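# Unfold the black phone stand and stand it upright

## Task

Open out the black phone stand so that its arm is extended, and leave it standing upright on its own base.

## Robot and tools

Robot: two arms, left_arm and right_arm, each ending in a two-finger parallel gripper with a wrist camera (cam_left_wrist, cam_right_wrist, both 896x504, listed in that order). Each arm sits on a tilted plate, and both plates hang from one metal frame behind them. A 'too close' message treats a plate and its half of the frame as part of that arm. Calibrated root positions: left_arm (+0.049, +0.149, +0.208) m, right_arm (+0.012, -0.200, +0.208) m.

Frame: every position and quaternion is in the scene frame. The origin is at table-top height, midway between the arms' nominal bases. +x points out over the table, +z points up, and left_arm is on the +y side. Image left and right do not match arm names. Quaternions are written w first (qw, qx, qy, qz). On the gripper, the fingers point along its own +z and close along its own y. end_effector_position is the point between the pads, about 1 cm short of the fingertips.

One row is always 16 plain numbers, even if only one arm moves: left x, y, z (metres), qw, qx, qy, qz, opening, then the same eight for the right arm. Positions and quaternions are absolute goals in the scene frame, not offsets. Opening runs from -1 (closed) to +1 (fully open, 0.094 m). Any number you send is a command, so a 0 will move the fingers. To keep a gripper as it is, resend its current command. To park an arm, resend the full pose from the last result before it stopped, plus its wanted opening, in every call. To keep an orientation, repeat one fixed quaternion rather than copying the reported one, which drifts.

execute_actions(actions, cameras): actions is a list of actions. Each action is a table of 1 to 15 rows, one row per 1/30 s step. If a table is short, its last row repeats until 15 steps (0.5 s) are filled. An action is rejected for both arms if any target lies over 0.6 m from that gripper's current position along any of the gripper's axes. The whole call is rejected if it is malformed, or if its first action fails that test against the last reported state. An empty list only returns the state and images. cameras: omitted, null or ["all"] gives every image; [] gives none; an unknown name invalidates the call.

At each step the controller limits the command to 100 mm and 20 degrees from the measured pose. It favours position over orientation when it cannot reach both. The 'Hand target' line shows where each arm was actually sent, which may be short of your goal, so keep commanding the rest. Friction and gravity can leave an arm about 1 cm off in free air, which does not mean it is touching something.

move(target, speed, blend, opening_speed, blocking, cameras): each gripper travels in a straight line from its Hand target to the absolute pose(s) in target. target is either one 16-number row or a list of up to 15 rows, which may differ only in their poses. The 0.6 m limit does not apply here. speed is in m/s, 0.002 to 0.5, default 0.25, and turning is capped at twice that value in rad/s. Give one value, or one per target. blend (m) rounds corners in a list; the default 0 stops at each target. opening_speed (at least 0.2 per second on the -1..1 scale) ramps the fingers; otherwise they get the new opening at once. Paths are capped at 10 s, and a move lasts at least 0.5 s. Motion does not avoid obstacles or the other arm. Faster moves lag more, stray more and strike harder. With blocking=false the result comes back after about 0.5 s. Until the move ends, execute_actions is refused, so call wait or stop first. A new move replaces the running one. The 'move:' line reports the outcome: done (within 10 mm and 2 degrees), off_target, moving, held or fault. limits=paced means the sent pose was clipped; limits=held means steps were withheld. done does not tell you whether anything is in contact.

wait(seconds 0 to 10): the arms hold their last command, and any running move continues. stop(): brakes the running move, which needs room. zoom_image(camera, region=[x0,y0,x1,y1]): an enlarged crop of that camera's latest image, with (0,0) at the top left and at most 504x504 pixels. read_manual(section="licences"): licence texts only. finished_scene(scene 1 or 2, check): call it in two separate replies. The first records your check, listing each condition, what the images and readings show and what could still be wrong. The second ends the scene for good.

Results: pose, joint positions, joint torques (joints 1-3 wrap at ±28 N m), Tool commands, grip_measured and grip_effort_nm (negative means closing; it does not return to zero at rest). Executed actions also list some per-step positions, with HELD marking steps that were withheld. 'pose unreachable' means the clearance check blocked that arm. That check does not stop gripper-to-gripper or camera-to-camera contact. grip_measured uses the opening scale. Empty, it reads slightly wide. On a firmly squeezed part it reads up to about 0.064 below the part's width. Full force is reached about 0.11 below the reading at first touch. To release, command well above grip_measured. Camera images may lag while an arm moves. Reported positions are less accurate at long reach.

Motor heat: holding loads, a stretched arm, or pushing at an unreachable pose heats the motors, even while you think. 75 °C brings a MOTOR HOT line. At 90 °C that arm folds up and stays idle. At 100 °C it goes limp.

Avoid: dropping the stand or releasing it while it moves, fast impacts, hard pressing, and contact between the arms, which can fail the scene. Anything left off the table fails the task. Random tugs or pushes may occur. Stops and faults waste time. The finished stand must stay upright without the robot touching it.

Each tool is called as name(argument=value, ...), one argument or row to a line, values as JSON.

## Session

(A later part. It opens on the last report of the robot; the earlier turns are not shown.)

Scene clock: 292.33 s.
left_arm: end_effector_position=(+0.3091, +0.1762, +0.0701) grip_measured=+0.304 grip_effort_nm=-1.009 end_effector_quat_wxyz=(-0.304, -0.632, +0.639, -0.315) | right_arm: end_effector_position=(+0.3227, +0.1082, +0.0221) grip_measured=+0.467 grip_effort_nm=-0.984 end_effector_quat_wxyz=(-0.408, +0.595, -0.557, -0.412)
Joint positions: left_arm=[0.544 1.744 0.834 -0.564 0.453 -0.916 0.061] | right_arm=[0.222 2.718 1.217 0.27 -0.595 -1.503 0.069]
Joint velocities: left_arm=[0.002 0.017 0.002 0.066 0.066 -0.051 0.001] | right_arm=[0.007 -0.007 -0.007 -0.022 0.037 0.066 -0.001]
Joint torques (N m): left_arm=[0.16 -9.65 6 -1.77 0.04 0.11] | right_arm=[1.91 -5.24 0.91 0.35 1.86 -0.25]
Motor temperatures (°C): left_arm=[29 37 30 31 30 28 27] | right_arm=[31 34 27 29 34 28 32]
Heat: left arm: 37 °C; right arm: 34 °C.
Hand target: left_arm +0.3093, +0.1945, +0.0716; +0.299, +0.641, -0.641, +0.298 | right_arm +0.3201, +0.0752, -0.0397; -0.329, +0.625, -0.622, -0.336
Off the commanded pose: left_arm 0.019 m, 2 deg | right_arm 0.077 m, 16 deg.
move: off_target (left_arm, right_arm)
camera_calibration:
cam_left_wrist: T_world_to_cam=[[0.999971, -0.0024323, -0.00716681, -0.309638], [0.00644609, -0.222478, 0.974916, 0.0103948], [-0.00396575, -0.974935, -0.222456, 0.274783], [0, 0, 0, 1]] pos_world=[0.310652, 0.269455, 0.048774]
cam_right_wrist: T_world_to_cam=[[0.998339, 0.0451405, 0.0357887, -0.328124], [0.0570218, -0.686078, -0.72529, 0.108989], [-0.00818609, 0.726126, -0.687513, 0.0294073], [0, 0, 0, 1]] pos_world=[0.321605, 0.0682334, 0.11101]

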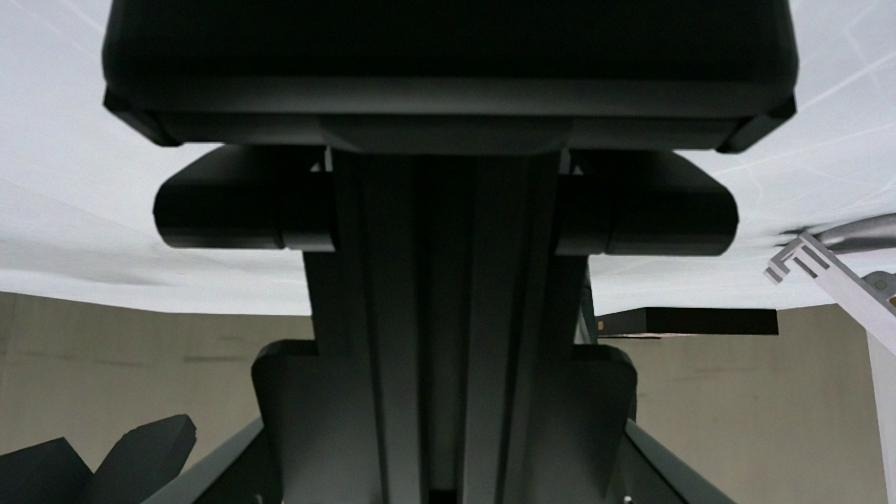

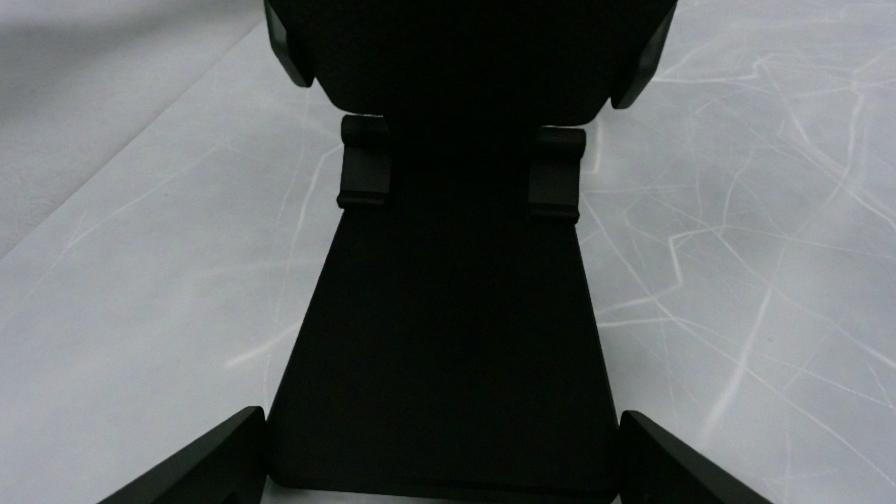

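move(
  target=[
    [0.31,0.212,0.071,-0.299,-0.641,0.641,-0.299,0.24,0.325,0.075,-0.05,-0.327,0.627,-0.627,-0.327,0.3],
    [0.31,0.228,0.064,-0.299,-0.641,0.641,-0.299,0.24,0.325,0.075,-0.05,-0.327,0.627,-0.627,-0.327,0.3],
  ],
  speed=0.03,
  blend=0.005,
)

Scene clock: 296.57 s.
left_arm: end_effector_position=(+0.3036, +0.1977, +0.0789) grip_measured=+0.303 grip_effort_nm=-1.009 end_effector_quat_wxyz=(-0.332, -0.622, +0.629, -0.329) | right_arm: end_effector_position=(+0.3181, +0.1080, +0.0227) grip_measured=+0.467 grip_effort_nm=-0.979 end_effector_quat_wxyz=(-0.408, +0.595, -0.554, -0.415)
Joint positions: left_arm=[0.63 1.763 0.927 -0.742 0.496 -0.802 0.061] | right_arm=[0.221 2.718 1.203 0.279 -0.601 -1.508 0.069]
Joint velocities: left_arm=[-0.007 -0.017 0.007 -0.066 -0.022 -0.007 -0.001] | right_arm=[-0.027 0.012 -0.012 0.051 0.007 -0.022 0]
Joint torques (N m): left_arm=[1.63 -8.57 7.95 -1.31 -0.36 0.01] | right_arm=[0.49 -5.98 0.55 0.24 1.91 -0.32]
Motor temperatures (°C): left_arm=[29 38 31 31 30 28 27] | right_arm=[31 34 27 29 35 28 32]
Heat: left arm: 38 °C; right arm: 35 °C.
Hand target: left_arm +0.3089, +0.2282, +0.0657; +0.300, +0.641, -0.641, +0.297 | right_arm +0.3192, +0.0689, -0.0398; -0.329, +0.625, -0.623, -0.336
Off the commanded pose: left_arm 0.034 m, 6 deg | right_arm 0.080 m, 16 deg.
move: off_target (left_arm, right_arm)
camera_calibration:
cam_left_wrist: T_world_to_cam=[[0.999636, -0.0111695, -0.0245436, -0.300837], [0.0224499, -0.159491, 0.986944, -0.0115856], [-0.0149382, -0.987136, -0.159182, 0.298501], [0, 0, 0, 1]] pos_world=[0.305447, 0.289453, 0.0515668]
cam_right_wrist: T_world_to_cam=[[0.998089, 0.0500809, 0.036208, -0.32395], [0.0606562, -0.681723, -0.729092, 0.108049], [-0.0118297, 0.729894, -0.683458, 0.0305705], [0, 0, 0, 1]] pos_world=[0.317139, 0.0675698, 0.111401]

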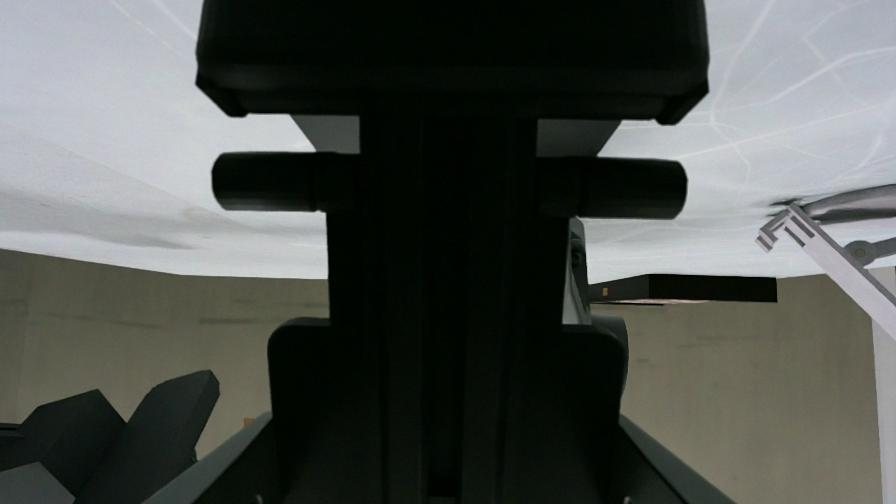

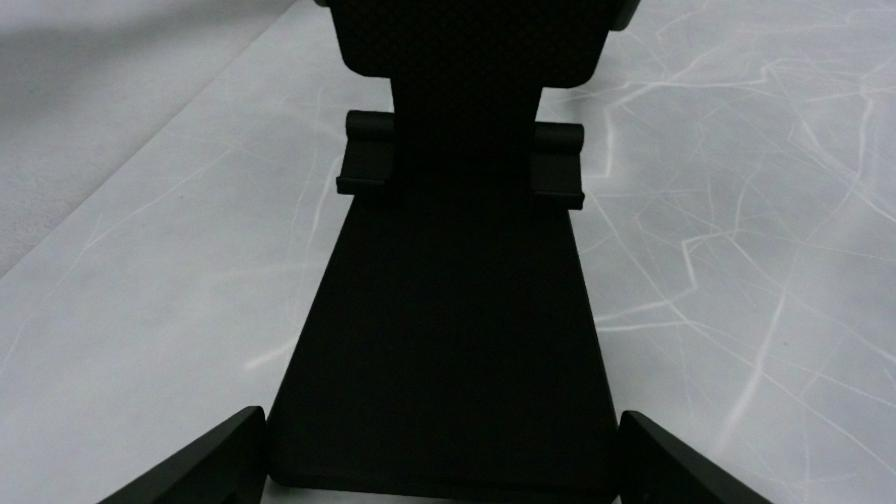

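move(
  target=[0.304,0.202,0.076,-0.324,-0.626,0.632,-0.324,0.24,0.325,0.082,-0.05,-0.327,0.627,-0.627,-0.327,0.3],
  speed=0.05,
)

move(
  target=[0.304,0.202,0.076,-0.324,-0.626,0.632,-0.324,0.75,0.325,0.082,-0.05,-0.327,0.627,-0.627,-0.327,0.3],
  opening_speed=0.4,
)

move(
  target=[
    [0.306,0.28,0.14,-0.324,-0.626,0.632,-0.324,0.75,0.325,0.082,-0.05,-0.327,0.627,-0.627,-0.327,0.3],
    [0.306,0.29,0.24,-0.242,-0.664,0.664,-0.242,0.75,0.325,0.082,-0.05,-0.327,0.627,-0.627,-0.327,0.3],
  ],
  speed=0.1,
)

Scene clock: 301.90 s.
left_arm: end_effector_position=(+0.3035, +0.1945, +0.0806) grip_measured=+0.303 grip_effort_nm=-1.013 end_effector_quat_wxyz=(-0.333, -0.619, +0.627, -0.336) | right_arm: end_effector_position=(+0.3186, +0.1063, +0.0196) grip_measured=+0.467 grip_effort_nm=-0.984 end_effector_quat_wxyz=(-0.404, +0.597, -0.558, -0.410)
Joint positions: left_arm=[0.628 1.763 0.919 -0.739 0.51 -0.798 0.061] | right_arm=[0.218 2.718 1.205 0.275 -0.588 -1.51 0.069]
Joint velocities: left_arm=[0.007 0.007 0.007 -0.007 0.007 -0.022 0] | right_arm=[0.012 -0.012 -0.007 -0.051 0.007 0.022 0]
Joint torques (N m): left_arm=[-1.43 -8.57 3.34 -1.31 0.07 -0.1] | right_arm=[2.06 -5.16 1.46 0.35 1.8 -0.2]
Motor temperatures (°C): left_arm=[29 38 31 31 30 28 27] | right_arm=[30 34 27 28 35 28 32]
Heat: left arm: 38 °C; right arm: 35 °C.
Hand target: left_arm +0.3039, +0.2020, +0.0762; +0.324, +0.626, -0.631, +0.324 | right_arm +0.3203, +0.0750, -0.0402; -0.330, +0.625, -0.623, -0.335
Off the commanded pose: left_arm 0.009 m, 2 deg | right_arm 0.074 m, 16 deg.
move: off_target (right_arm)
camera_calibration:
cam_left_wrist: T_world_to_cam=[[0.999812, -0.00835131, -0.0175228, -0.301853], [0.0161198, -0.1457, 0.989197, -0.0147288], [-0.0108142, -0.989294, -0.145538, 0.293652], [0, 0, 0, 1]] pos_world=[0.305209, 0.285841, 0.0520179]
cam_right_wrist: T_world_to_cam=[[0.998209, 0.0489299, 0.0344179, -0.324194], [0.0587365, -0.692508, -0.719015, 0.106147], [-0.0113466, 0.719749, -0.694142, 0.0308229], [0, 0, 0, 1]] pos_world=[0.317728, 0.0671854, 0.108875]

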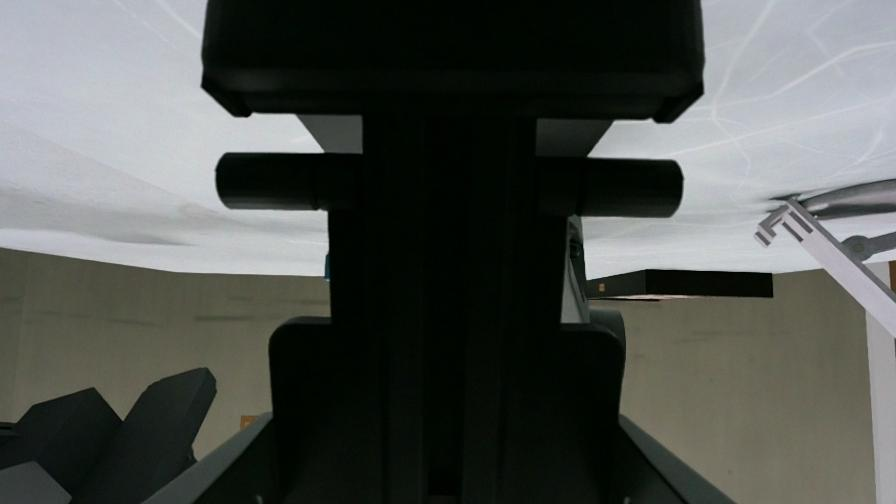

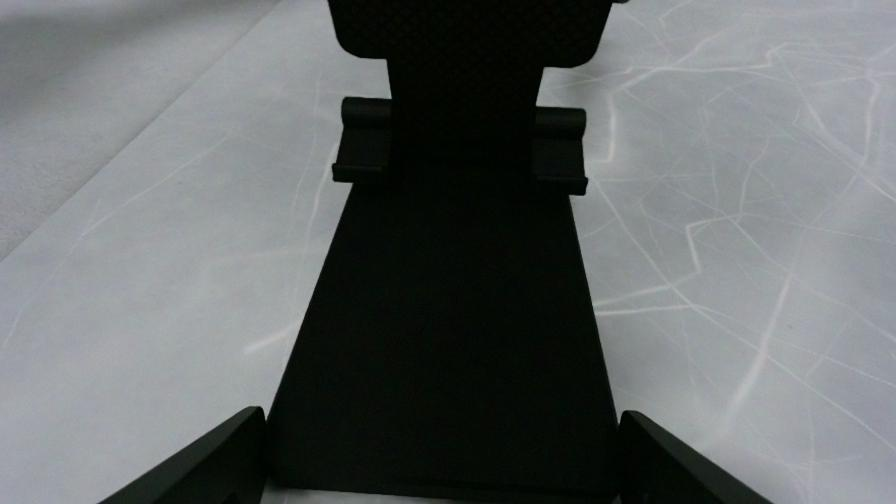

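Scene clock: 303.40 s.
left_arm: end_effector_position=(+0.3019, +0.1973, +0.0777) grip_measured=+0.749 grip_effort_nm=0.081 end_effector_quat_wxyz=(-0.331, -0.620, +0.633, -0.326) | right_arm: end_effector_position=(+0.3171, +0.1056, +0.0181) grip_measured=+0.466 grip_effort_nm=-0.984 end_effector_quat_wxyz=(-0.399, +0.597, -0.562, -0.411)
Joint positions: left_arm=[0.628 1.763 0.923 -0.737 0.487 -0.798 0.082] | right_arm=[0.218 2.718 1.202 0.273 -0.58 -1.503 0.069]
Joint velocities: left_arm=[-0.002 -0.012 -0.012 -0.066 0.007 -0.081 -0.001] | right_arm=[-0.002 -0.012 -0.022 -0.066 0.007 -0.066 0]
Joint torques (N m): left_arm=[-1.46 -8.54 3.07 -1.31 0.32 -0.1] | right_arm=[2.24 -4.97 2.06 0.37 1.78 -0.24]
Motor temperatures (°C): left_arm=[29 38 31 31 30 28 27] | right_arm=[30 34 27 28 35 28 32]
Heat: left arm: 38 °C; right arm: 35 °C.
Hand target: left_arm +0.3040, +0.2022, +0.0761; +0.324, +0.626, -0.632, +0.323 | right_arm +0.3204, +0.0751, -0.0405; -0.329, +0.625, -0.624, -0.335
Off the commanded pose: left_arm 0.005 m, 1 deg | right_arm 0.073 m, 15 deg.
move: off_target (right_arm)
camera_calibration:
cam_left_wrist: T_world_to_cam=[[0.99953, -0.0199486, -0.0232912, -0.297519], [0.0196636, -0.165902, 0.985946, -0.0082298], [-0.0235323, -0.98594, -0.165432, 0.300721], [0, 0, 0, 1]] pos_world=[0.304617, 0.289192, 0.0509333]
cam_right_wrist: T_world_to_cam=[[0.99852, 0.0486726, 0.0242542, -0.322515], [0.0513813, -0.698329, -0.71393, 0.107593], [-0.0178114, 0.71412, -0.699797, 0.0330551], [0, 0, 0, 1]] pos_world=[0.317099, 0.0672277, 0.107768]

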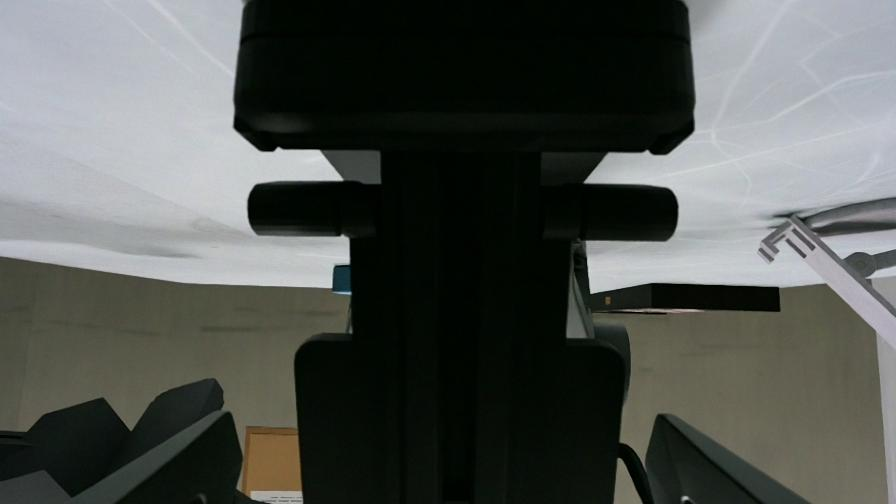

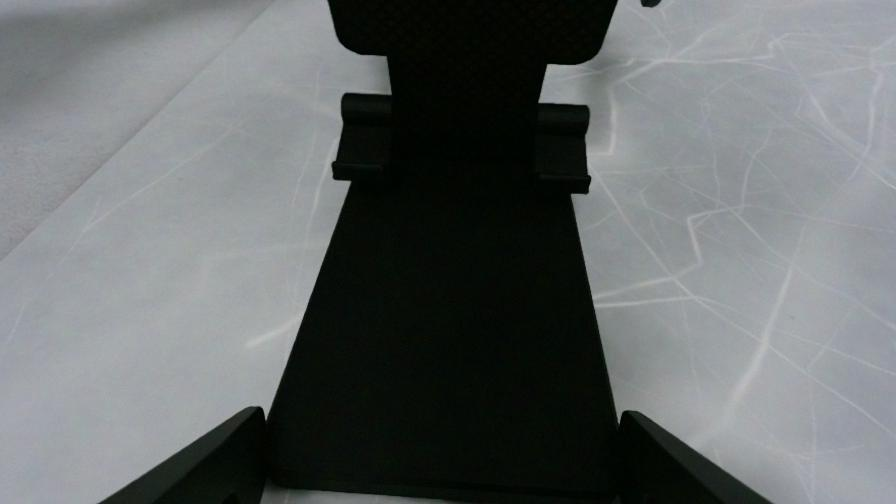

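Scene clock: 306.40 s.
left_arm: end_effector_position=(+0.3035, +0.2889, +0.2346) grip_measured=+0.749 grip_effort_nm=0.085 end_effector_quat_wxyz=(+0.255, +0.666, -0.659, +0.240) | right_arm: end_effector_position=(+0.3180, +0.1041, +0.0179) grip_measured=+0.466 grip_effort_nm=-0.979 end_effector_quat_wxyz=(-0.398, +0.597, -0.564, -0.409)
Joint positions: left_arm=[0.613 1.246 1.195 -1.345 0.294 -0.915 0.082] | right_arm=[0.216 2.713 1.199 0.273 -0.576 -1.503 0.069]
Joint velocities: left_arm=[-0.007 0.012 0.007 -0.022 -0.066 0.022 -0.001] | right_arm=[-0.012 -0.002 -0.012 -0.066 -0.022 0.007 -0.001]
Joint torques (N m): left_arm=[-2.44 -8.96 8.46 -1.15 0.26 -0.08] | right_arm=[2.41 -4.66 2.17 0.36 1.7 -0.15]
Motor temperatures (°C): left_arm=[28 39 31 31 30 28 27] | right_arm=[30 34 27 28 35 28 32]
Heat: left arm: 39 °C; right arm: 35 °C.
Hand target: left_arm +0.3064, +0.2911, +0.2416; +0.243, +0.665, -0.664, +0.241 | right_arm +0.3206, +0.0750, -0.0405; -0.329, +0.625, -0.624, -0.334
Off the commanded pose: left_arm 0.006 m, 2 deg | right_arm 0.072 m, 15 deg.
move: off_target (right_arm)
camera_calibration:
cam_left_wrist: T_world_to_cam=[[0.998827, 0.00690913, -0.0479207, -0.295334], [0.046612, -0.404902, 0.913171, -0.0699178], [-0.013094, -0.914334, -0.404749, 0.449275], [0, 0, 0, 1]] pos_world=[0.30413, 0.384518, 0.231538]
cam_right_wrist: T_world_to_cam=[[0.998635, 0.0462675, 0.0242243, -0.32305], [0.0497581, -0.702024, -0.710413, 0.10714], [-0.015863, 0.710649, -0.703368, 0.0337773], [0, 0, 0, 1]] pos_world=[0.317814, 0.0661578, 0.107697]

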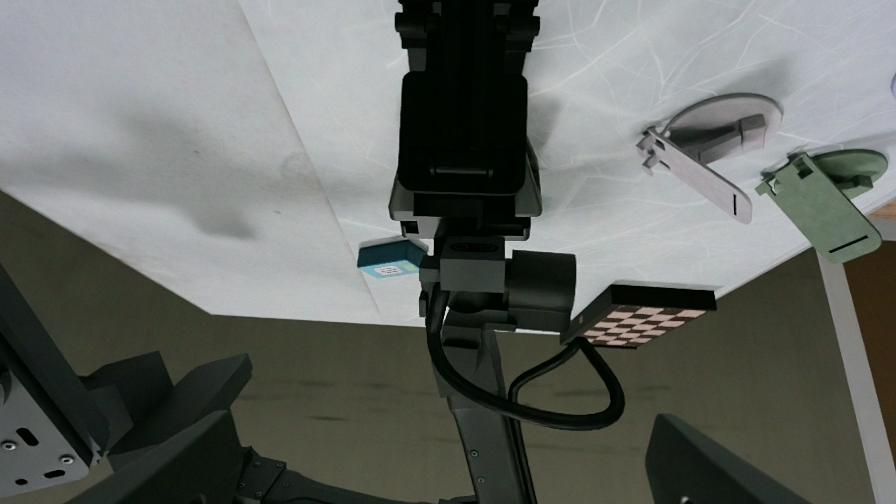

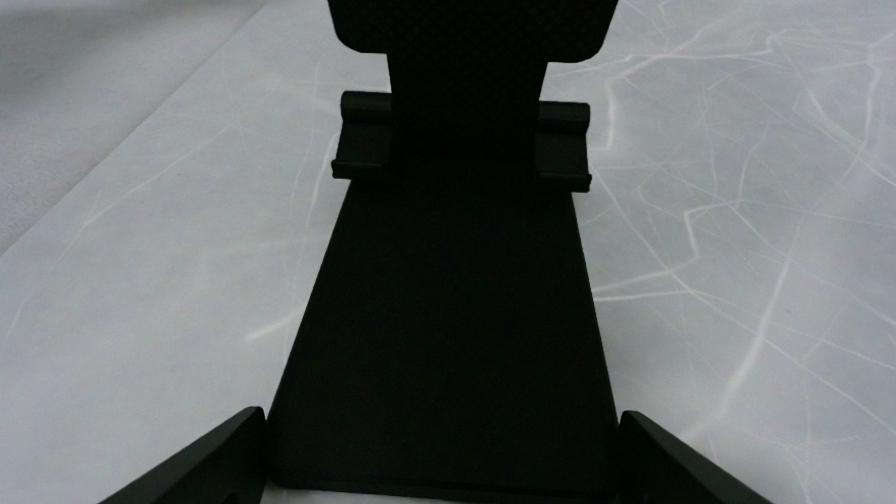

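move(
  target=[
    [0.312,0.25,0.28,-0.5,-0.5,0.5,-0.5,0.4,0.325,0.082,-0.05,-0.327,0.627,-0.627,-0.327,0.3],
  ],
  speed=0.3,
  cameras=[],
)

Scene clock: 314.50 s.
left_arm: end_effector_position=(+0.3108, +0.2470, +0.2732) grip_measured=+0.401 grip_effort_nm=-0.051 end_effector_quat_wxyz=(+0.364, +0.620, -0.529, +0.451) | right_arm: end_effector_position=(+0.3183, +0.1036, +0.0178) grip_measured=+0.466 grip_effort_nm=-0.979 end_effector_quat_wxyz=(-0.397, +0.598, -0.564, -0.408)
Joint positions: left_arm=[0.766 1.359 1.136 -1.556 0.789 -0.635 0.066] | right_arm=[0.216 2.711 1.199 0.27 -0.573 -1.503 0.069]
Joint velocities: left_arm=[0.017 0.007 0.002 -0.007 -0.066 -0.022 -0.001] | right_arm=[-0.002 -0.002 -0.007 0.051 -0.007 -0.022 0]
Joint torques (N m): left_arm=[-0.5 -9.96 4.71 -1.71 0.48 0.03] | right_arm=[2.33 -4.56 2.03 0.4 1.72 -0.21]
Motor temperatures (°C): left_arm=[28 38 31 31 30 28 27] | right_arm=[30 34 27 28 35 28 32]
Heat: left arm: 38 °C; right arm: 35 °C.
Hand target: left_arm +0.3107, +0.2471, +0.2782; +0.354, +0.623, -0.526, +0.458 | right_arm +0.3206, +0.0751, -0.0405; -0.329, +0.625, -0.624, -0.334
Off the commanded pose: left_arm 0.008 m, 22 deg; orientation clipped | right_arm 0.071 m, 15 deg.
joint sent to its limit (left arm) — joint 4 (wrist pitch), lower limit. The joint targets are off in position and orientation.
move: off_target (left_arm, right_arm); limits=paced
No camera images: "cameras" was empty.

move(
  target=[
    [0.312,0.25,0.26,0,-0.5,0.866,0,0.4,0.325,0.082,-0.05,-0.327,0.627,-0.627,-0.327,0.3],
    [0.315,0.19,0.23,0,0,1,0,0.4,0.325,0.082,-0.05,-0.327,0.627,-0.627,-0.327,0.3],
  ],
  speed=0.3,
)

Scene clock: 321.73 s.
left_arm: end_effector_position=(+0.3214, +0.1920, +0.2362) grip_measured=+0.401 grip_effort_nm=-0.056 end_effector_quat_wxyz=(-0.002, -0.019, +1.000, -0.011) | right_arm: end_effector_position=(+0.3184, +0.1033, +0.0176) grip_measured=+0.466 grip_effort_nm=-0.979 end_effector_quat_wxyz=(-0.397, +0.598, -0.565, -0.408)
Joint positions: left_arm=[-0.444 1.311 0.965 -1.158 -0.647 -0.496 0.066] | right_arm=[0.216 2.711 1.198 0.27 -0.571 -1.503 0.069]
Joint velocities: left_arm=[-0.007 -0.017 -0.012 -0.081 -0.022 -0.007 -0.001] | right_arm=[-0.017 0.012 0.007 0.037 0.007 -0.022 0]
Joint torques (N m): left_arm=[-4.48 -2.69 5.87 -0.03 -0.11 0.05] | right_arm=[2.28 -4.59 2.32 0.37 1.7 -0.21]
Motor temperatures (°C): left_arm=[28 37 31 31 30 28 27] | right_arm=[30 34 27 28 35 28 32]
Heat: left arm: 37 °C; right arm: 35 °C.
Hand target: left_arm +0.3199, +0.1883, +0.2346; +0.000, -0.005, +1.000, -0.007 | right_arm +0.3206, +0.0750, -0.0407; -0.329, +0.625, -0.624, -0.334
Off the commanded pose: left_arm 0.009 m, 3 deg | right_arm 0.071 m, 15 deg.
move: off_target (left_arm, right_arm)
camera_calibration:
cam_left_wrist: T_world_to_cam=[[0.058251, -0.998279, 0.00678121, 0.169848], [-0.901719, -0.0496993, 0.429456, 0.239446], [-0.42838, -0.031131, -0.903062, 0.443229], [0, 0, 0, 1]] pos_world=[0.39589, 0.195254, 0.29628]
cam_right_wrist: T_world_to_cam=[[0.998627, 0.0464491, 0.0242299, -0.323477], [0.0499646, -0.705363, -0.707083, 0.106587], [-0.0157524, 0.707322, -0.706716, 0.0345053], [0, 0, 0, 1]] pos_world=[0.31825, 0.0658012, 0.107589]

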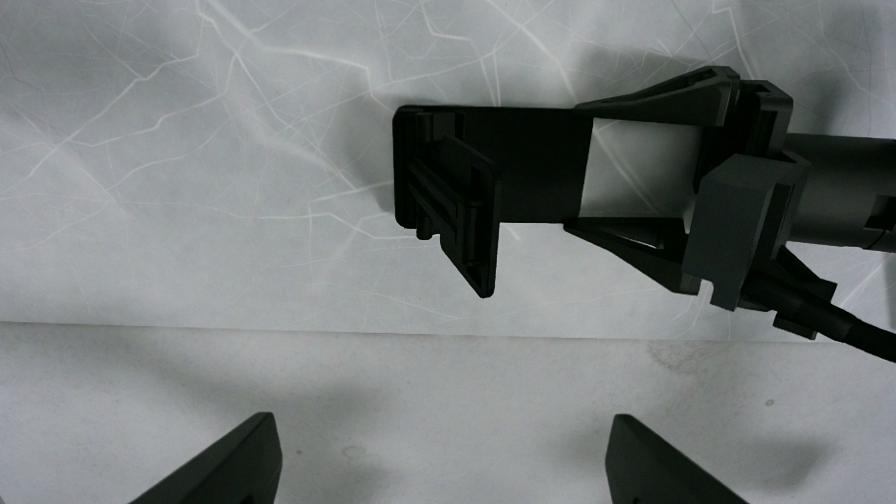

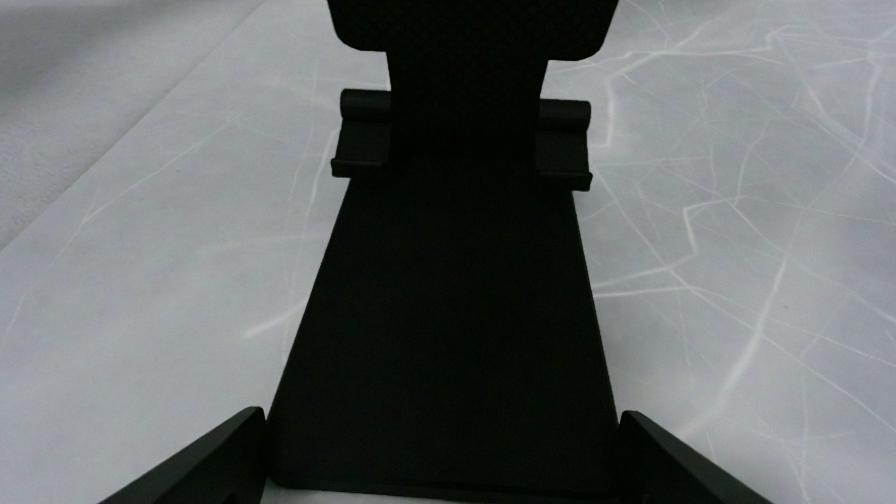

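zoom_image(
  camera="cam_left_wrist",
  region=[360, 80, 620, 320],
)

Scaled by 1.938.

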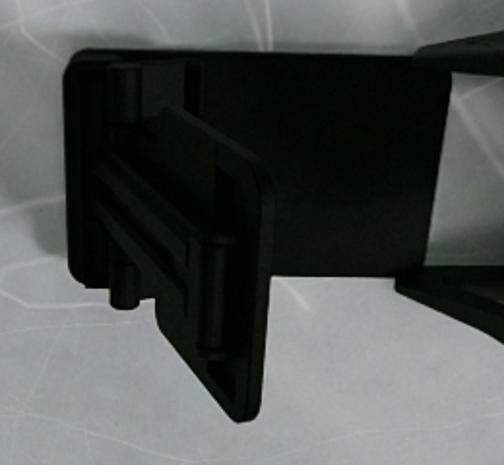

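move(
  target=[0.3199,0.1883,0.2346,0,0,1,0,0.4,0.318,0.1,0.01,-0.397,0.598,-0.565,-0.408,0.3],
  speed=0.05,
  cameras=[],
)

move(
  target=[0.3199,0.1883,0.2346,0,0,1,0,0.4,0.318,0.1,0.015,-0.397,0.598,-0.565,-0.408,0.85],
  opening_speed=0.4,
)

Scene clock: 344.03 s.
left_arm: end_effector_position=(+0.3223, +0.1916, +0.2361) grip_measured=+0.401 grip_effort_nm=-0.046 end_effector_quat_wxyz=(+0.000, -0.014, +1.000, -0.007) | right_arm: end_effector_position=(+0.3182, +0.1046, +0.0215) grip_measured=+0.466 grip_effort_nm=-0.989 end_effector_quat_wxyz=(-0.404, +0.594, -0.559, -0.415)
Joint positions: left_arm=[-0.45 1.317 0.965 -1.157 -0.657 -0.495 0.066] | right_arm=[0.215 2.711 1.199 0.269 -0.596 -1.507 0.069]
Joint velocities: left_arm=[-0.022 -0.007 -0.002 0.037 0.007 -0.051 0] | right_arm=[-0.017 0.007 0.002 -0.022 0.022 -0.022 0]
Joint torques (N m): left_arm=[-4.63 -2.44 6.15 -0.11 -0.11 0.01] | right_arm=[5.34 -6.68 1.16 0.19 -0.47 -0.26]
Motor temperatures (°C): left_arm=[29 34 31 30 30 28 26] | right_arm=[30 34 27 29 35 28 32]
Heat: left arm: 34 °C; right arm: 35 °C.
Hand target: left_arm +0.3199, +0.1882, +0.2347; +0.000, +0.000, +1.000, +0.000 | right_arm +0.3178, +0.0998, +0.0102; -0.397, +0.598, -0.565, -0.408
Off the commanded pose: left_arm 0.004 m, 2 deg | right_arm 0.012 m, 1 deg.
move: off_target (right_arm)
No camera images: "cameras" was empty.

Scene clock: 345.63 s.
left_arm: end_effector_position=(+0.3223, +0.1917, +0.2361) grip_measured=+0.401 grip_effort_nm=-0.046 end_effector_quat_wxyz=(+0.000, -0.014, +1.000, -0.006) | right_arm: end_effector_position=(+0.3182, +0.1046, +0.0215) grip_measured=+0.848 grip_effort_nm=0.173 end_effector_quat_wxyz=(-0.404, +0.594, -0.559, -0.415)
Joint positions: left_arm=[-0.45 1.317 0.965 -1.157 -0.658 -0.495 0.066] | right_arm=[0.215 2.711 1.199 0.269 -0.596 -1.507 0.087]
Joint velocities: left_arm=[0.002 -0.002 0.007 -0.007 0.095 -0.037 0] | right_arm=[0.027 -0.012 0.007 0.051 -0.007 -0.022 -0.001]
Joint torques (N m): left_arm=[-4.75 -2.44 6.15 -0.11 -0.1 -0.02] | right_arm=[6.24 -7.6 0.46 0.18 -0.47 -0.18]
Motor temperatures (°C): left_arm=[29 34 31 30 30 28 26] | right_arm=[31 34 27 28 35 28 32]
Heat: left arm: 34 °C; right arm: 35 °C.
Hand target: left_arm +0.3199, +0.1883, +0.2347; +0.000, +0.000, +1.000, +0.000 | right_arm +0.3179, +0.1000, +0.0150; -0.397, +0.598, -0.565, -0.408
Off the commanded pose: left_arm 0.004 m, 2 deg | right_arm 0.008 m, 1 deg.
move: done
camera_calibration:
cam_left_wrist: T_world_to_cam=[[0.0497061, -0.998761, -0.00259268, 0.174581], [-0.904134, -0.0460993, 0.424754, 0.241525], [-0.424347, -0.0187687, -0.905305, 0.4403], [0, 0, 0, 1]] pos_world=[0.396533, 0.193762, 0.296469]
cam_right_wrist: T_world_to_cam=[[0.998498, 0.0481771, 0.0260762, -0.323584], [0.0520913, -0.687672, -0.724151, 0.108125], [-0.0169556, 0.724421, -0.689149, 0.03461], [0, 0, 0, 1]] pos_world=[0.318053, 0.0648717, 0.110588]

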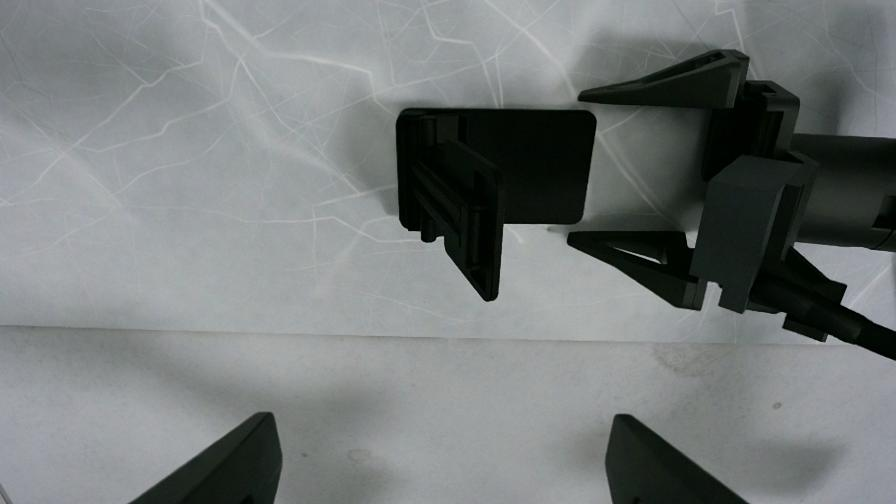

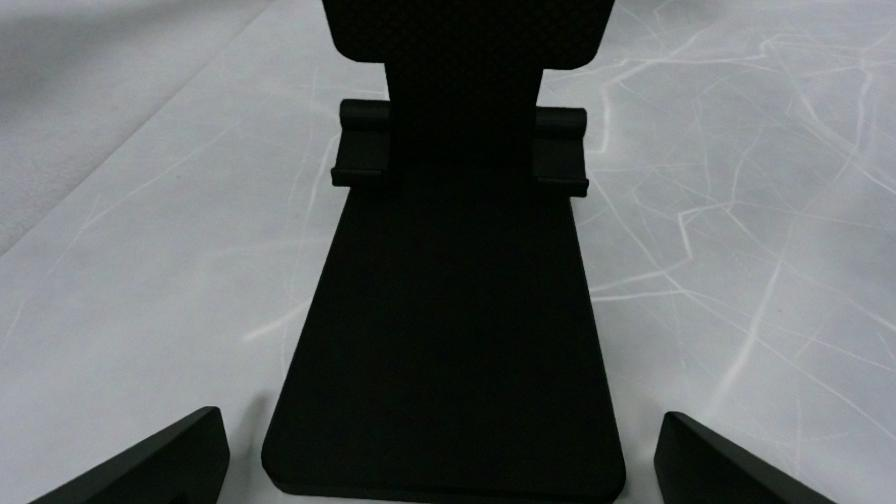

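move(
  target=[
    [0.3199,0.1883,0.2346,0,0,1,0,0.4,0.318,0.01,0.04,-0.397,0.598,-0.565,-0.408,0.85],
  ],
  speed=0.12,
  cameras=[],
)

move(
  target=[
    [0.309,0.16,0.165,0,0,0.985,0.174,0.4,0.318,0.01,0.04,-0.397,0.598,-0.565,-0.408,0.85],
  ],
  speed=0.12,
)

Scene clock: 352.97 s.
left_arm: end_effector_position=(+0.3224, +0.1918, +0.2361) grip_measured=+0.401 grip_effort_nm=-0.051 end_effector_quat_wxyz=(+0.000, -0.014, +1.000, -0.006) | right_arm: end_effector_position=(+0.3146, +0.0122, +0.0320) grip_measured=+0.848 grip_effort_nm=0.164 end_effector_quat_wxyz=(-0.389, +0.602, -0.571, -0.401)
Joint positions: left_arm=[-0.45 1.317 0.965 -1.157 -0.659 -0.495 0.066] | right_arm=[0.033 2.453 1.018 0.079 -0.596 -1.708 0.087]
Joint velocities: left_arm=[0.007 -0.012 -0.007 0.007 -0.037 -0.022 -0.001] | right_arm=[-0.017 0.002 0.007 -0.066 0.066 -0.007 0]
Joint torques (N m): left_arm=[-4.62 -2.39 6.13 -0.11 -0.14 -0.04] | right_arm=[5.85 -8.75 -0.12 -0.4 -0.93 -0.2]
Motor temperatures (°C): left_arm=[29 34 31 30 30 28 26] | right_arm=[31 36 27 28 34 28 31]
Heat: left arm: 34 °C; right arm: 36 °C.
Hand target: left_arm +0.3199, +0.1883, +0.2346; +0.000, +0.000, +1.000, +0.000 | right_arm +0.3165, +0.0094, +0.0393; -0.397, +0.598, -0.566, -0.406
Off the commanded pose: left_arm 0.004 m, 2 deg | right_arm 0.009 m, 1 deg.
move: done
No camera images: "cameras" was empty.

Scene clock: 355.13 s.
left_arm: end_effector_position=(+0.3079, +0.1628, +0.1643) grip_measured=+0.401 grip_effort_nm=-0.051 end_effector_quat_wxyz=(-0.012, -0.006, +0.986, +0.167) | right_arm: end_effector_position=(+0.3126, +0.0122, +0.0322) grip_measured=+0.848 grip_effort_nm=0.164 end_effector_quat_wxyz=(-0.386, +0.601, -0.571, -0.404)
Joint positions: left_arm=[-0.513 1.752 0.871 -1.014 -0.922 -0.8 0.066] | right_arm=[0.033 2.453 1.018 0.07 -0.596 -1.708 0.087]
Joint velocities: left_arm=[-0.012 -0.002 -0.012 0.022 0.022 -0.051 0] | right_arm=[-0.002 -0.012 0.002 -0.037 -0.022 -0.081 0]
Joint torques (N m): left_arm=[-6.54 -3.84 4.97 -0.49 -0.31 -0.15] | right_arm=[5.96 -8.57 0.42 -0.38 -0.92 -0.17]
Motor temperatures (°C): left_arm=[29 34 31 30 30 28 26] | right_arm=[31 36 27 28 34 28 31]
Heat: left arm: 34 °C; right arm: 36 °C.
Hand target: left_arm +0.3086, +0.1583, +0.1645; -0.001, +0.002, +0.985, +0.172 | right_arm +0.3179, +0.0100, +0.0399; -0.397, +0.598, -0.565, -0.408
Off the commanded pose: left_arm 0.003 m, 2 deg | right_arm 0.010 m, 2 deg.
move: done
camera_calibration:
cam_left_wrist: T_world_to_cam=[[0.0275631, -0.938169, -0.345079, 0.199458], [-0.893991, -0.177584, 0.411392, 0.278153], [-0.447236, 0.297158, -0.843609, 0.314159], [0, 0, 0, 1]] pos_world=[0.383672, 0.143166, 0.219426]
cam_right_wrist: T_world_to_cam=[[0.998728, 0.0487612, 0.0128299, -0.313467], [0.0441239, -0.722096, -0.690384, 0.0544436], [-0.0243996, 0.690072, -0.723329, 0.112652], [0, 0, 0, 1]] pos_world=[0.313415, -0.0231396, 0.123093]

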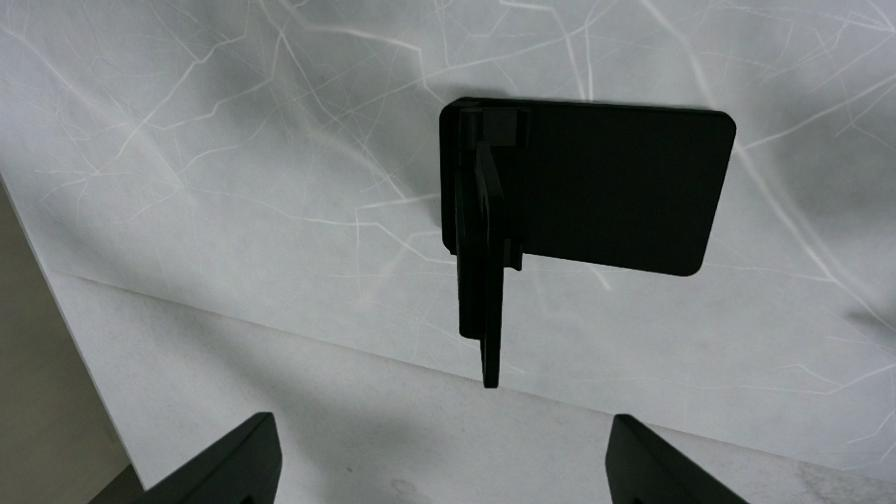

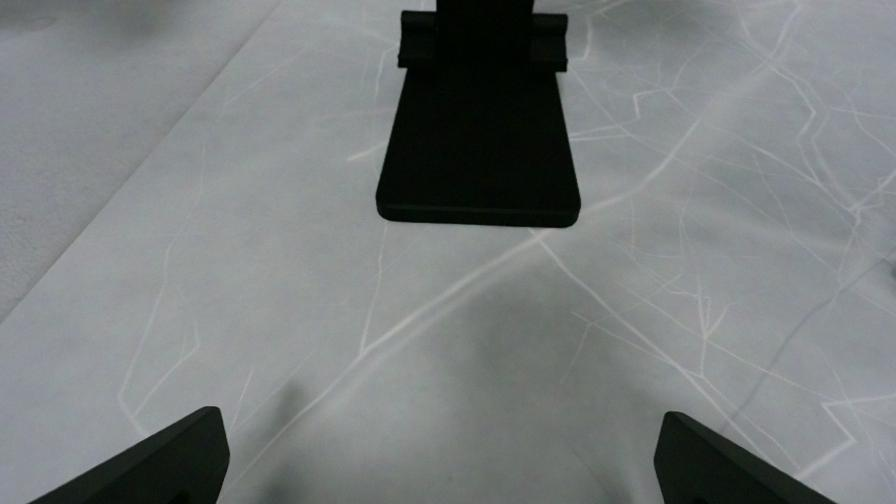

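move(
  target=[
    [0.321,0.151,0.162,0,0,0.985,0.174,0.4,0.318,0.01,0.04,-0.397,0.598,-0.565,-0.408,0.85],
    [0.322,0.168,0.115,0,0,0.985,0.174,0.4,0.318,0.01,0.04,-0.397,0.598,-0.565,-0.408,0.85],
  ],
  speed=0.05,
)

Scene clock: 367.73 s.
left_arm: end_effector_position=(+0.3259, +0.1661, +0.1199) grip_measured=+0.401 grip_effort_nm=-0.056 end_effector_quat_wxyz=(+0.003, -0.007, +0.986, +0.166) | right_arm: end_effector_position=(+0.3123, +0.0122, +0.0323) grip_measured=+0.848 grip_effort_nm=0.159 end_effector_quat_wxyz=(-0.386, +0.601, -0.571, -0.405)
Joint positions: left_arm=[-0.376 1.807 0.814 -0.674 -0.965 -0.545 0.066] | right_arm=[0.033 2.453 1.018 0.068 -0.596 -1.708 0.087]
Joint velocities: left_arm=[0.007 -0.032 0.002 0.037 -0.022 -0.066 0] | right_arm=[-0.002 -0.012 -0.002 -0.081 0.037 -0.022 0]
Joint torques (N m): left_arm=[-3.99 -4.49 3.81 -0.34 -0.34 0.03] | right_arm=[5.81 -8.7 0.44 -0.41 -0.91 -0.12]
Motor temperatures (°C): left_arm=[29 34 31 30 30 28 26] | right_arm=[31 38 27 28 34 28 31]
Heat: left arm: 34 °C; right arm: 38 °C.
Hand target: left_arm +0.3219, +0.1689, +0.1154; -0.001, +0.000, +0.984, +0.176 | right_arm +0.3178, +0.0099, +0.0399; -0.397, +0.598, -0.565, -0.408
Off the commanded pose: left_arm 0.006 m, 1 deg | right_arm 0.010 m, 2 deg.
move: done
camera_calibration:
cam_left_wrist: T_world_to_cam=[[0.0347272, -0.939387, -0.341096, 0.184119], [-0.90597, -0.173678, 0.386076, 0.319323], [-0.421915, 0.295615, -0.857087, 0.277339], [0, 0, 0, 1]] pos_world=[0.399917, 0.146433, 0.177223]
cam_right_wrist: T_world_to_cam=[[0.998709, 0.049389, 0.0118827, -0.313192], [0.043921, -0.722013, -0.690484, 0.0545419], [-0.0255228, 0.690115, -0.72325, 0.113016], [0, 0, 0, 1]] pos_world=[0.313276, -0.0231462, 0.123121]

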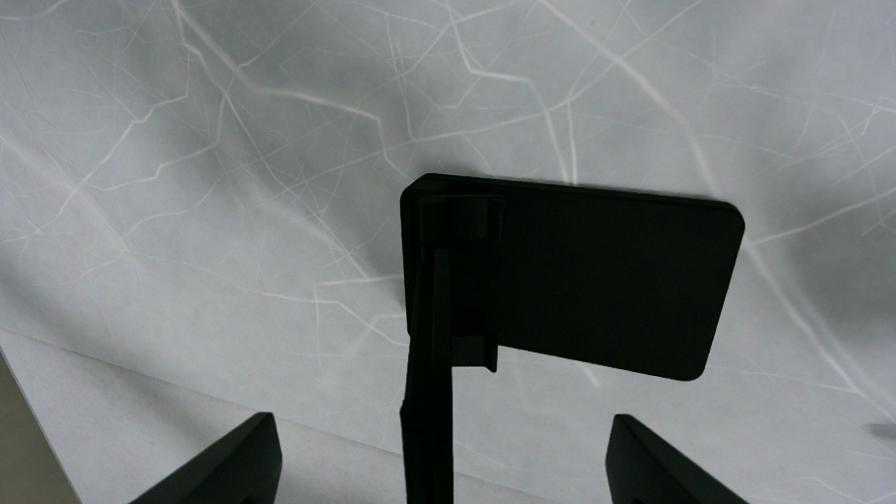

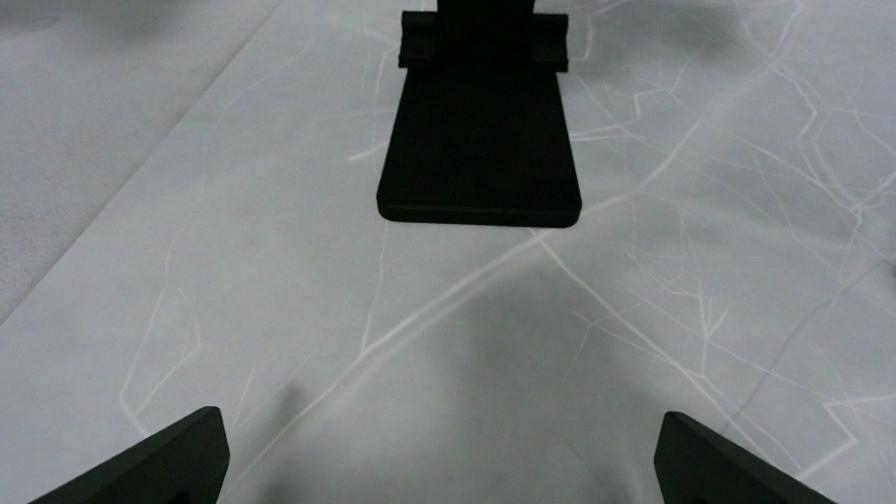

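move(
  target=[
    [0.320,0.174,0.098,0,0,0.985,0.174,0.4,0.318,0.01,0.04,-0.397,0.598,-0.565,-0.408,0.85],
  ],
  speed=0.05,
)

Scene clock: 372.60 s.
left_arm: end_effector_position=(+0.3246, +0.1717, +0.1028) grip_measured=+0.401 grip_effort_nm=-0.046 end_effector_quat_wxyz=(+0.005, -0.006, +0.986, +0.164) | right_arm: end_effector_position=(+0.3123, +0.0122, +0.0323) grip_measured=+0.848 grip_effort_nm=0.168 end_effector_quat_wxyz=(-0.386, +0.601, -0.571, -0.405)
Joint positions: left_arm=[-0.321 1.812 0.763 -0.528 -0.968 -0.44 0.066] | right_arm=[0.033 2.453 1.018 0.068 -0.596 -1.708 0.087]
Joint velocities: left_arm=[0.002 -0.007 -0.007 -0.037 0.007 -0.037 -0.001] | right_arm=[0.002 -0.007 0.002 -0.037 -0.037 -0.007 0]
Joint torques (N m): left_arm=[-3.78 -4.41 3.44 -0.25 -0.35 0.03] | right_arm=[5.94 -8.7 0.32 -0.39 -0.93 -0.16]
Motor temperatures (°C): left_arm=[29 34 31 30 30 28 26] | right_arm=[31 39 27 28 33 28 30]
Heat: left arm: 34 °C; right arm: 39 °C.
Hand target: left_arm +0.3199, +0.1744, +0.0982; -0.001, +0.000, +0.985, +0.175 | right_arm +0.3179, +0.0099, +0.0399; -0.397, +0.598, -0.565, -0.408
Off the commanded pose: left_arm 0.007 m, 1 deg | right_arm 0.010 m, 2 deg.
move: done
camera_calibration:
cam_left_wrist: T_world_to_cam=[[0.0353004, -0.940362, -0.338338, 0.183281], [-0.907672, -0.171835, 0.382889, 0.326345], [-0.418193, 0.293583, -0.859607, 0.259946], [0, 0, 0, 1]] pos_world=[0.398452, 0.152112, 0.160508]
cam_right_wrist: T_world_to_cam=[[0.998702, 0.0495983, 0.011567, -0.3131], [0.0438534, -0.721985, -0.690518, 0.0545746], [-0.0258972, 0.690129, -0.723223, 0.113138], [0, 0, 0, 1]] pos_world=[0.31323, -0.0231484, 0.12313]

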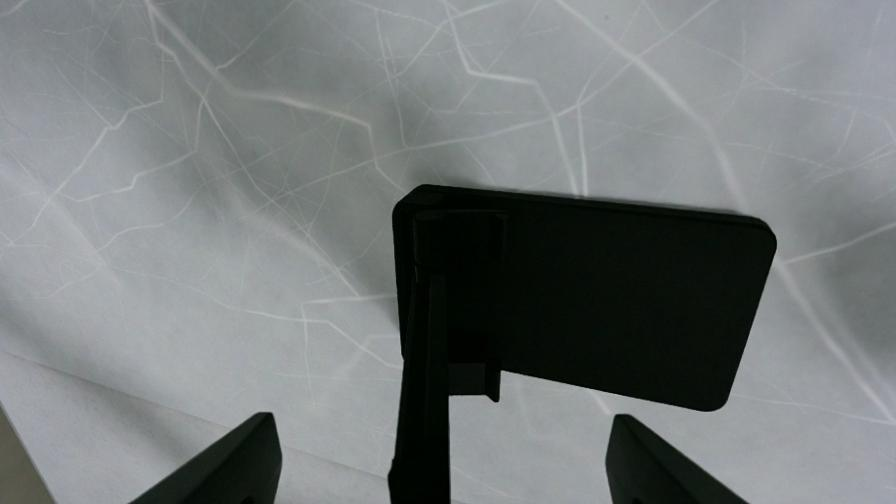

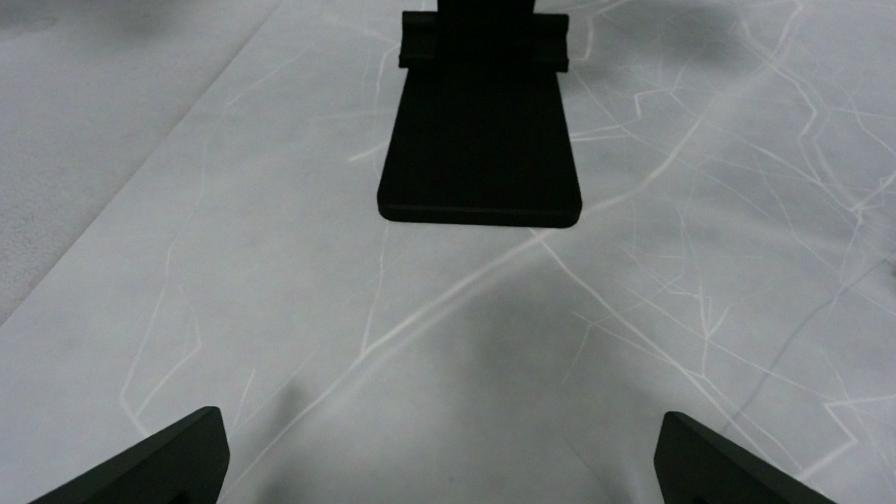

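move(
  target=[
    [0.320,0.174,0.098,0,0,0.985,0.174,0.4,0.32,-0.02,0.1,-0.478,0.521,-0.521,-0.478,0.85],
  ],
  speed=0.15,
)

Scene clock: 381.93 s.
left_arm: end_effector_position=(+0.3252, +0.1715, +0.1027) grip_measured=+0.401 grip_effort_nm=-0.051 end_effector_quat_wxyz=(+0.006, -0.007, +0.986, +0.164) | right_arm: end_effector_position=(+0.3151, -0.0157, +0.0914) grip_measured=+0.848 grip_effort_nm=0.168 end_effector_quat_wxyz=(-0.466, +0.528, -0.526, -0.476)
Joint positions: left_arm=[-0.321 1.812 0.763 -0.525 -0.968 -0.438 0.066] | right_arm=[-0.05 2.333 0.977 -0.11 -0.883 -1.817 0.087]
Joint velocities: left_arm=[0.017 -0.017 0.002 -0.081 -0.081 -0.022 -0.001] | right_arm=[0.007 -0.002 -0.012 0.007 -0.051 -0.022 0]
Joint torques (N m): left_arm=[-3.79 -4.41 3.45 -0.23 -0.34 0.03] | right_arm=[5.16 -9.29 -0.34 -0.57 -0.98 -0.14]
Motor temperatures (°C): left_arm=[29 35 31 30 30 28 26] | right_arm=[31 40 27 28 33 28 30]
Heat: left arm: 35 °C; right arm: 40 °C.
Hand target: left_arm +0.3200, +0.1740, +0.0982; +0.000, +0.000, +0.985, +0.174 | right_arm +0.3193, -0.0208, +0.0997; -0.478, +0.522, -0.521, -0.477
Off the commanded pose: left_arm 0.007 m, 2 deg | right_arm 0.011 m, 2 deg.
move: off_target (right_arm)
camera_calibration:
cam_left_wrist: T_world_to_cam=[[0.0362451, -0.94051, -0.337827, 0.182746], [-0.908442, -0.171877, 0.38104, 0.327296], [-0.416436, 0.293086, -0.860629, 0.259805], [0, 0, 0, 1]] pos_world=[0.398898, 0.151984, 0.16062]
cam_right_wrist: T_world_to_cam=[[0.999968, 0.00792327, 0.000906932, -0.315275], [0.00482765, -0.510882, -0.859637, 0.106222], [-0.00634781, 0.859614, -0.510904, 0.152298], [0, 0, 0, 1]] pos_world=[0.315719, -0.0741528, 0.169408]

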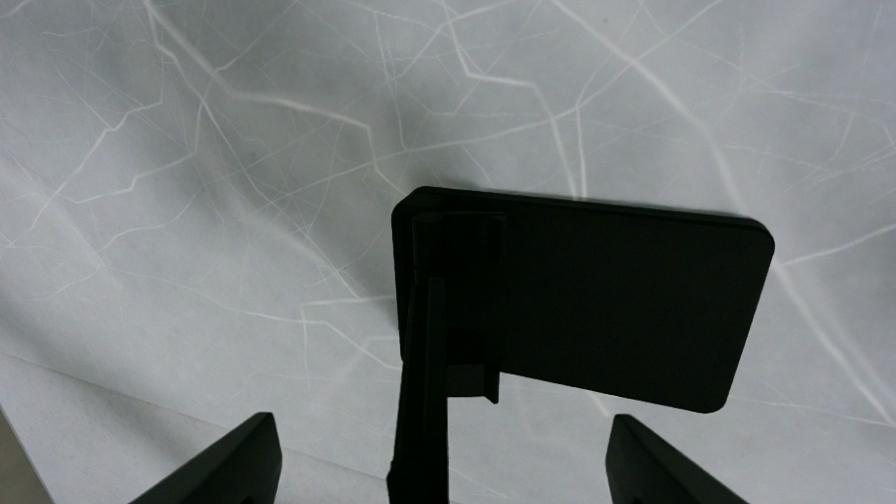

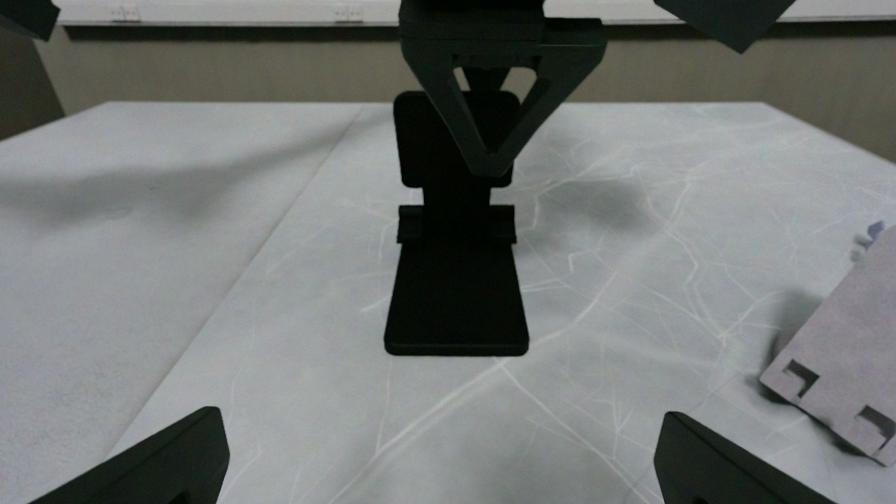

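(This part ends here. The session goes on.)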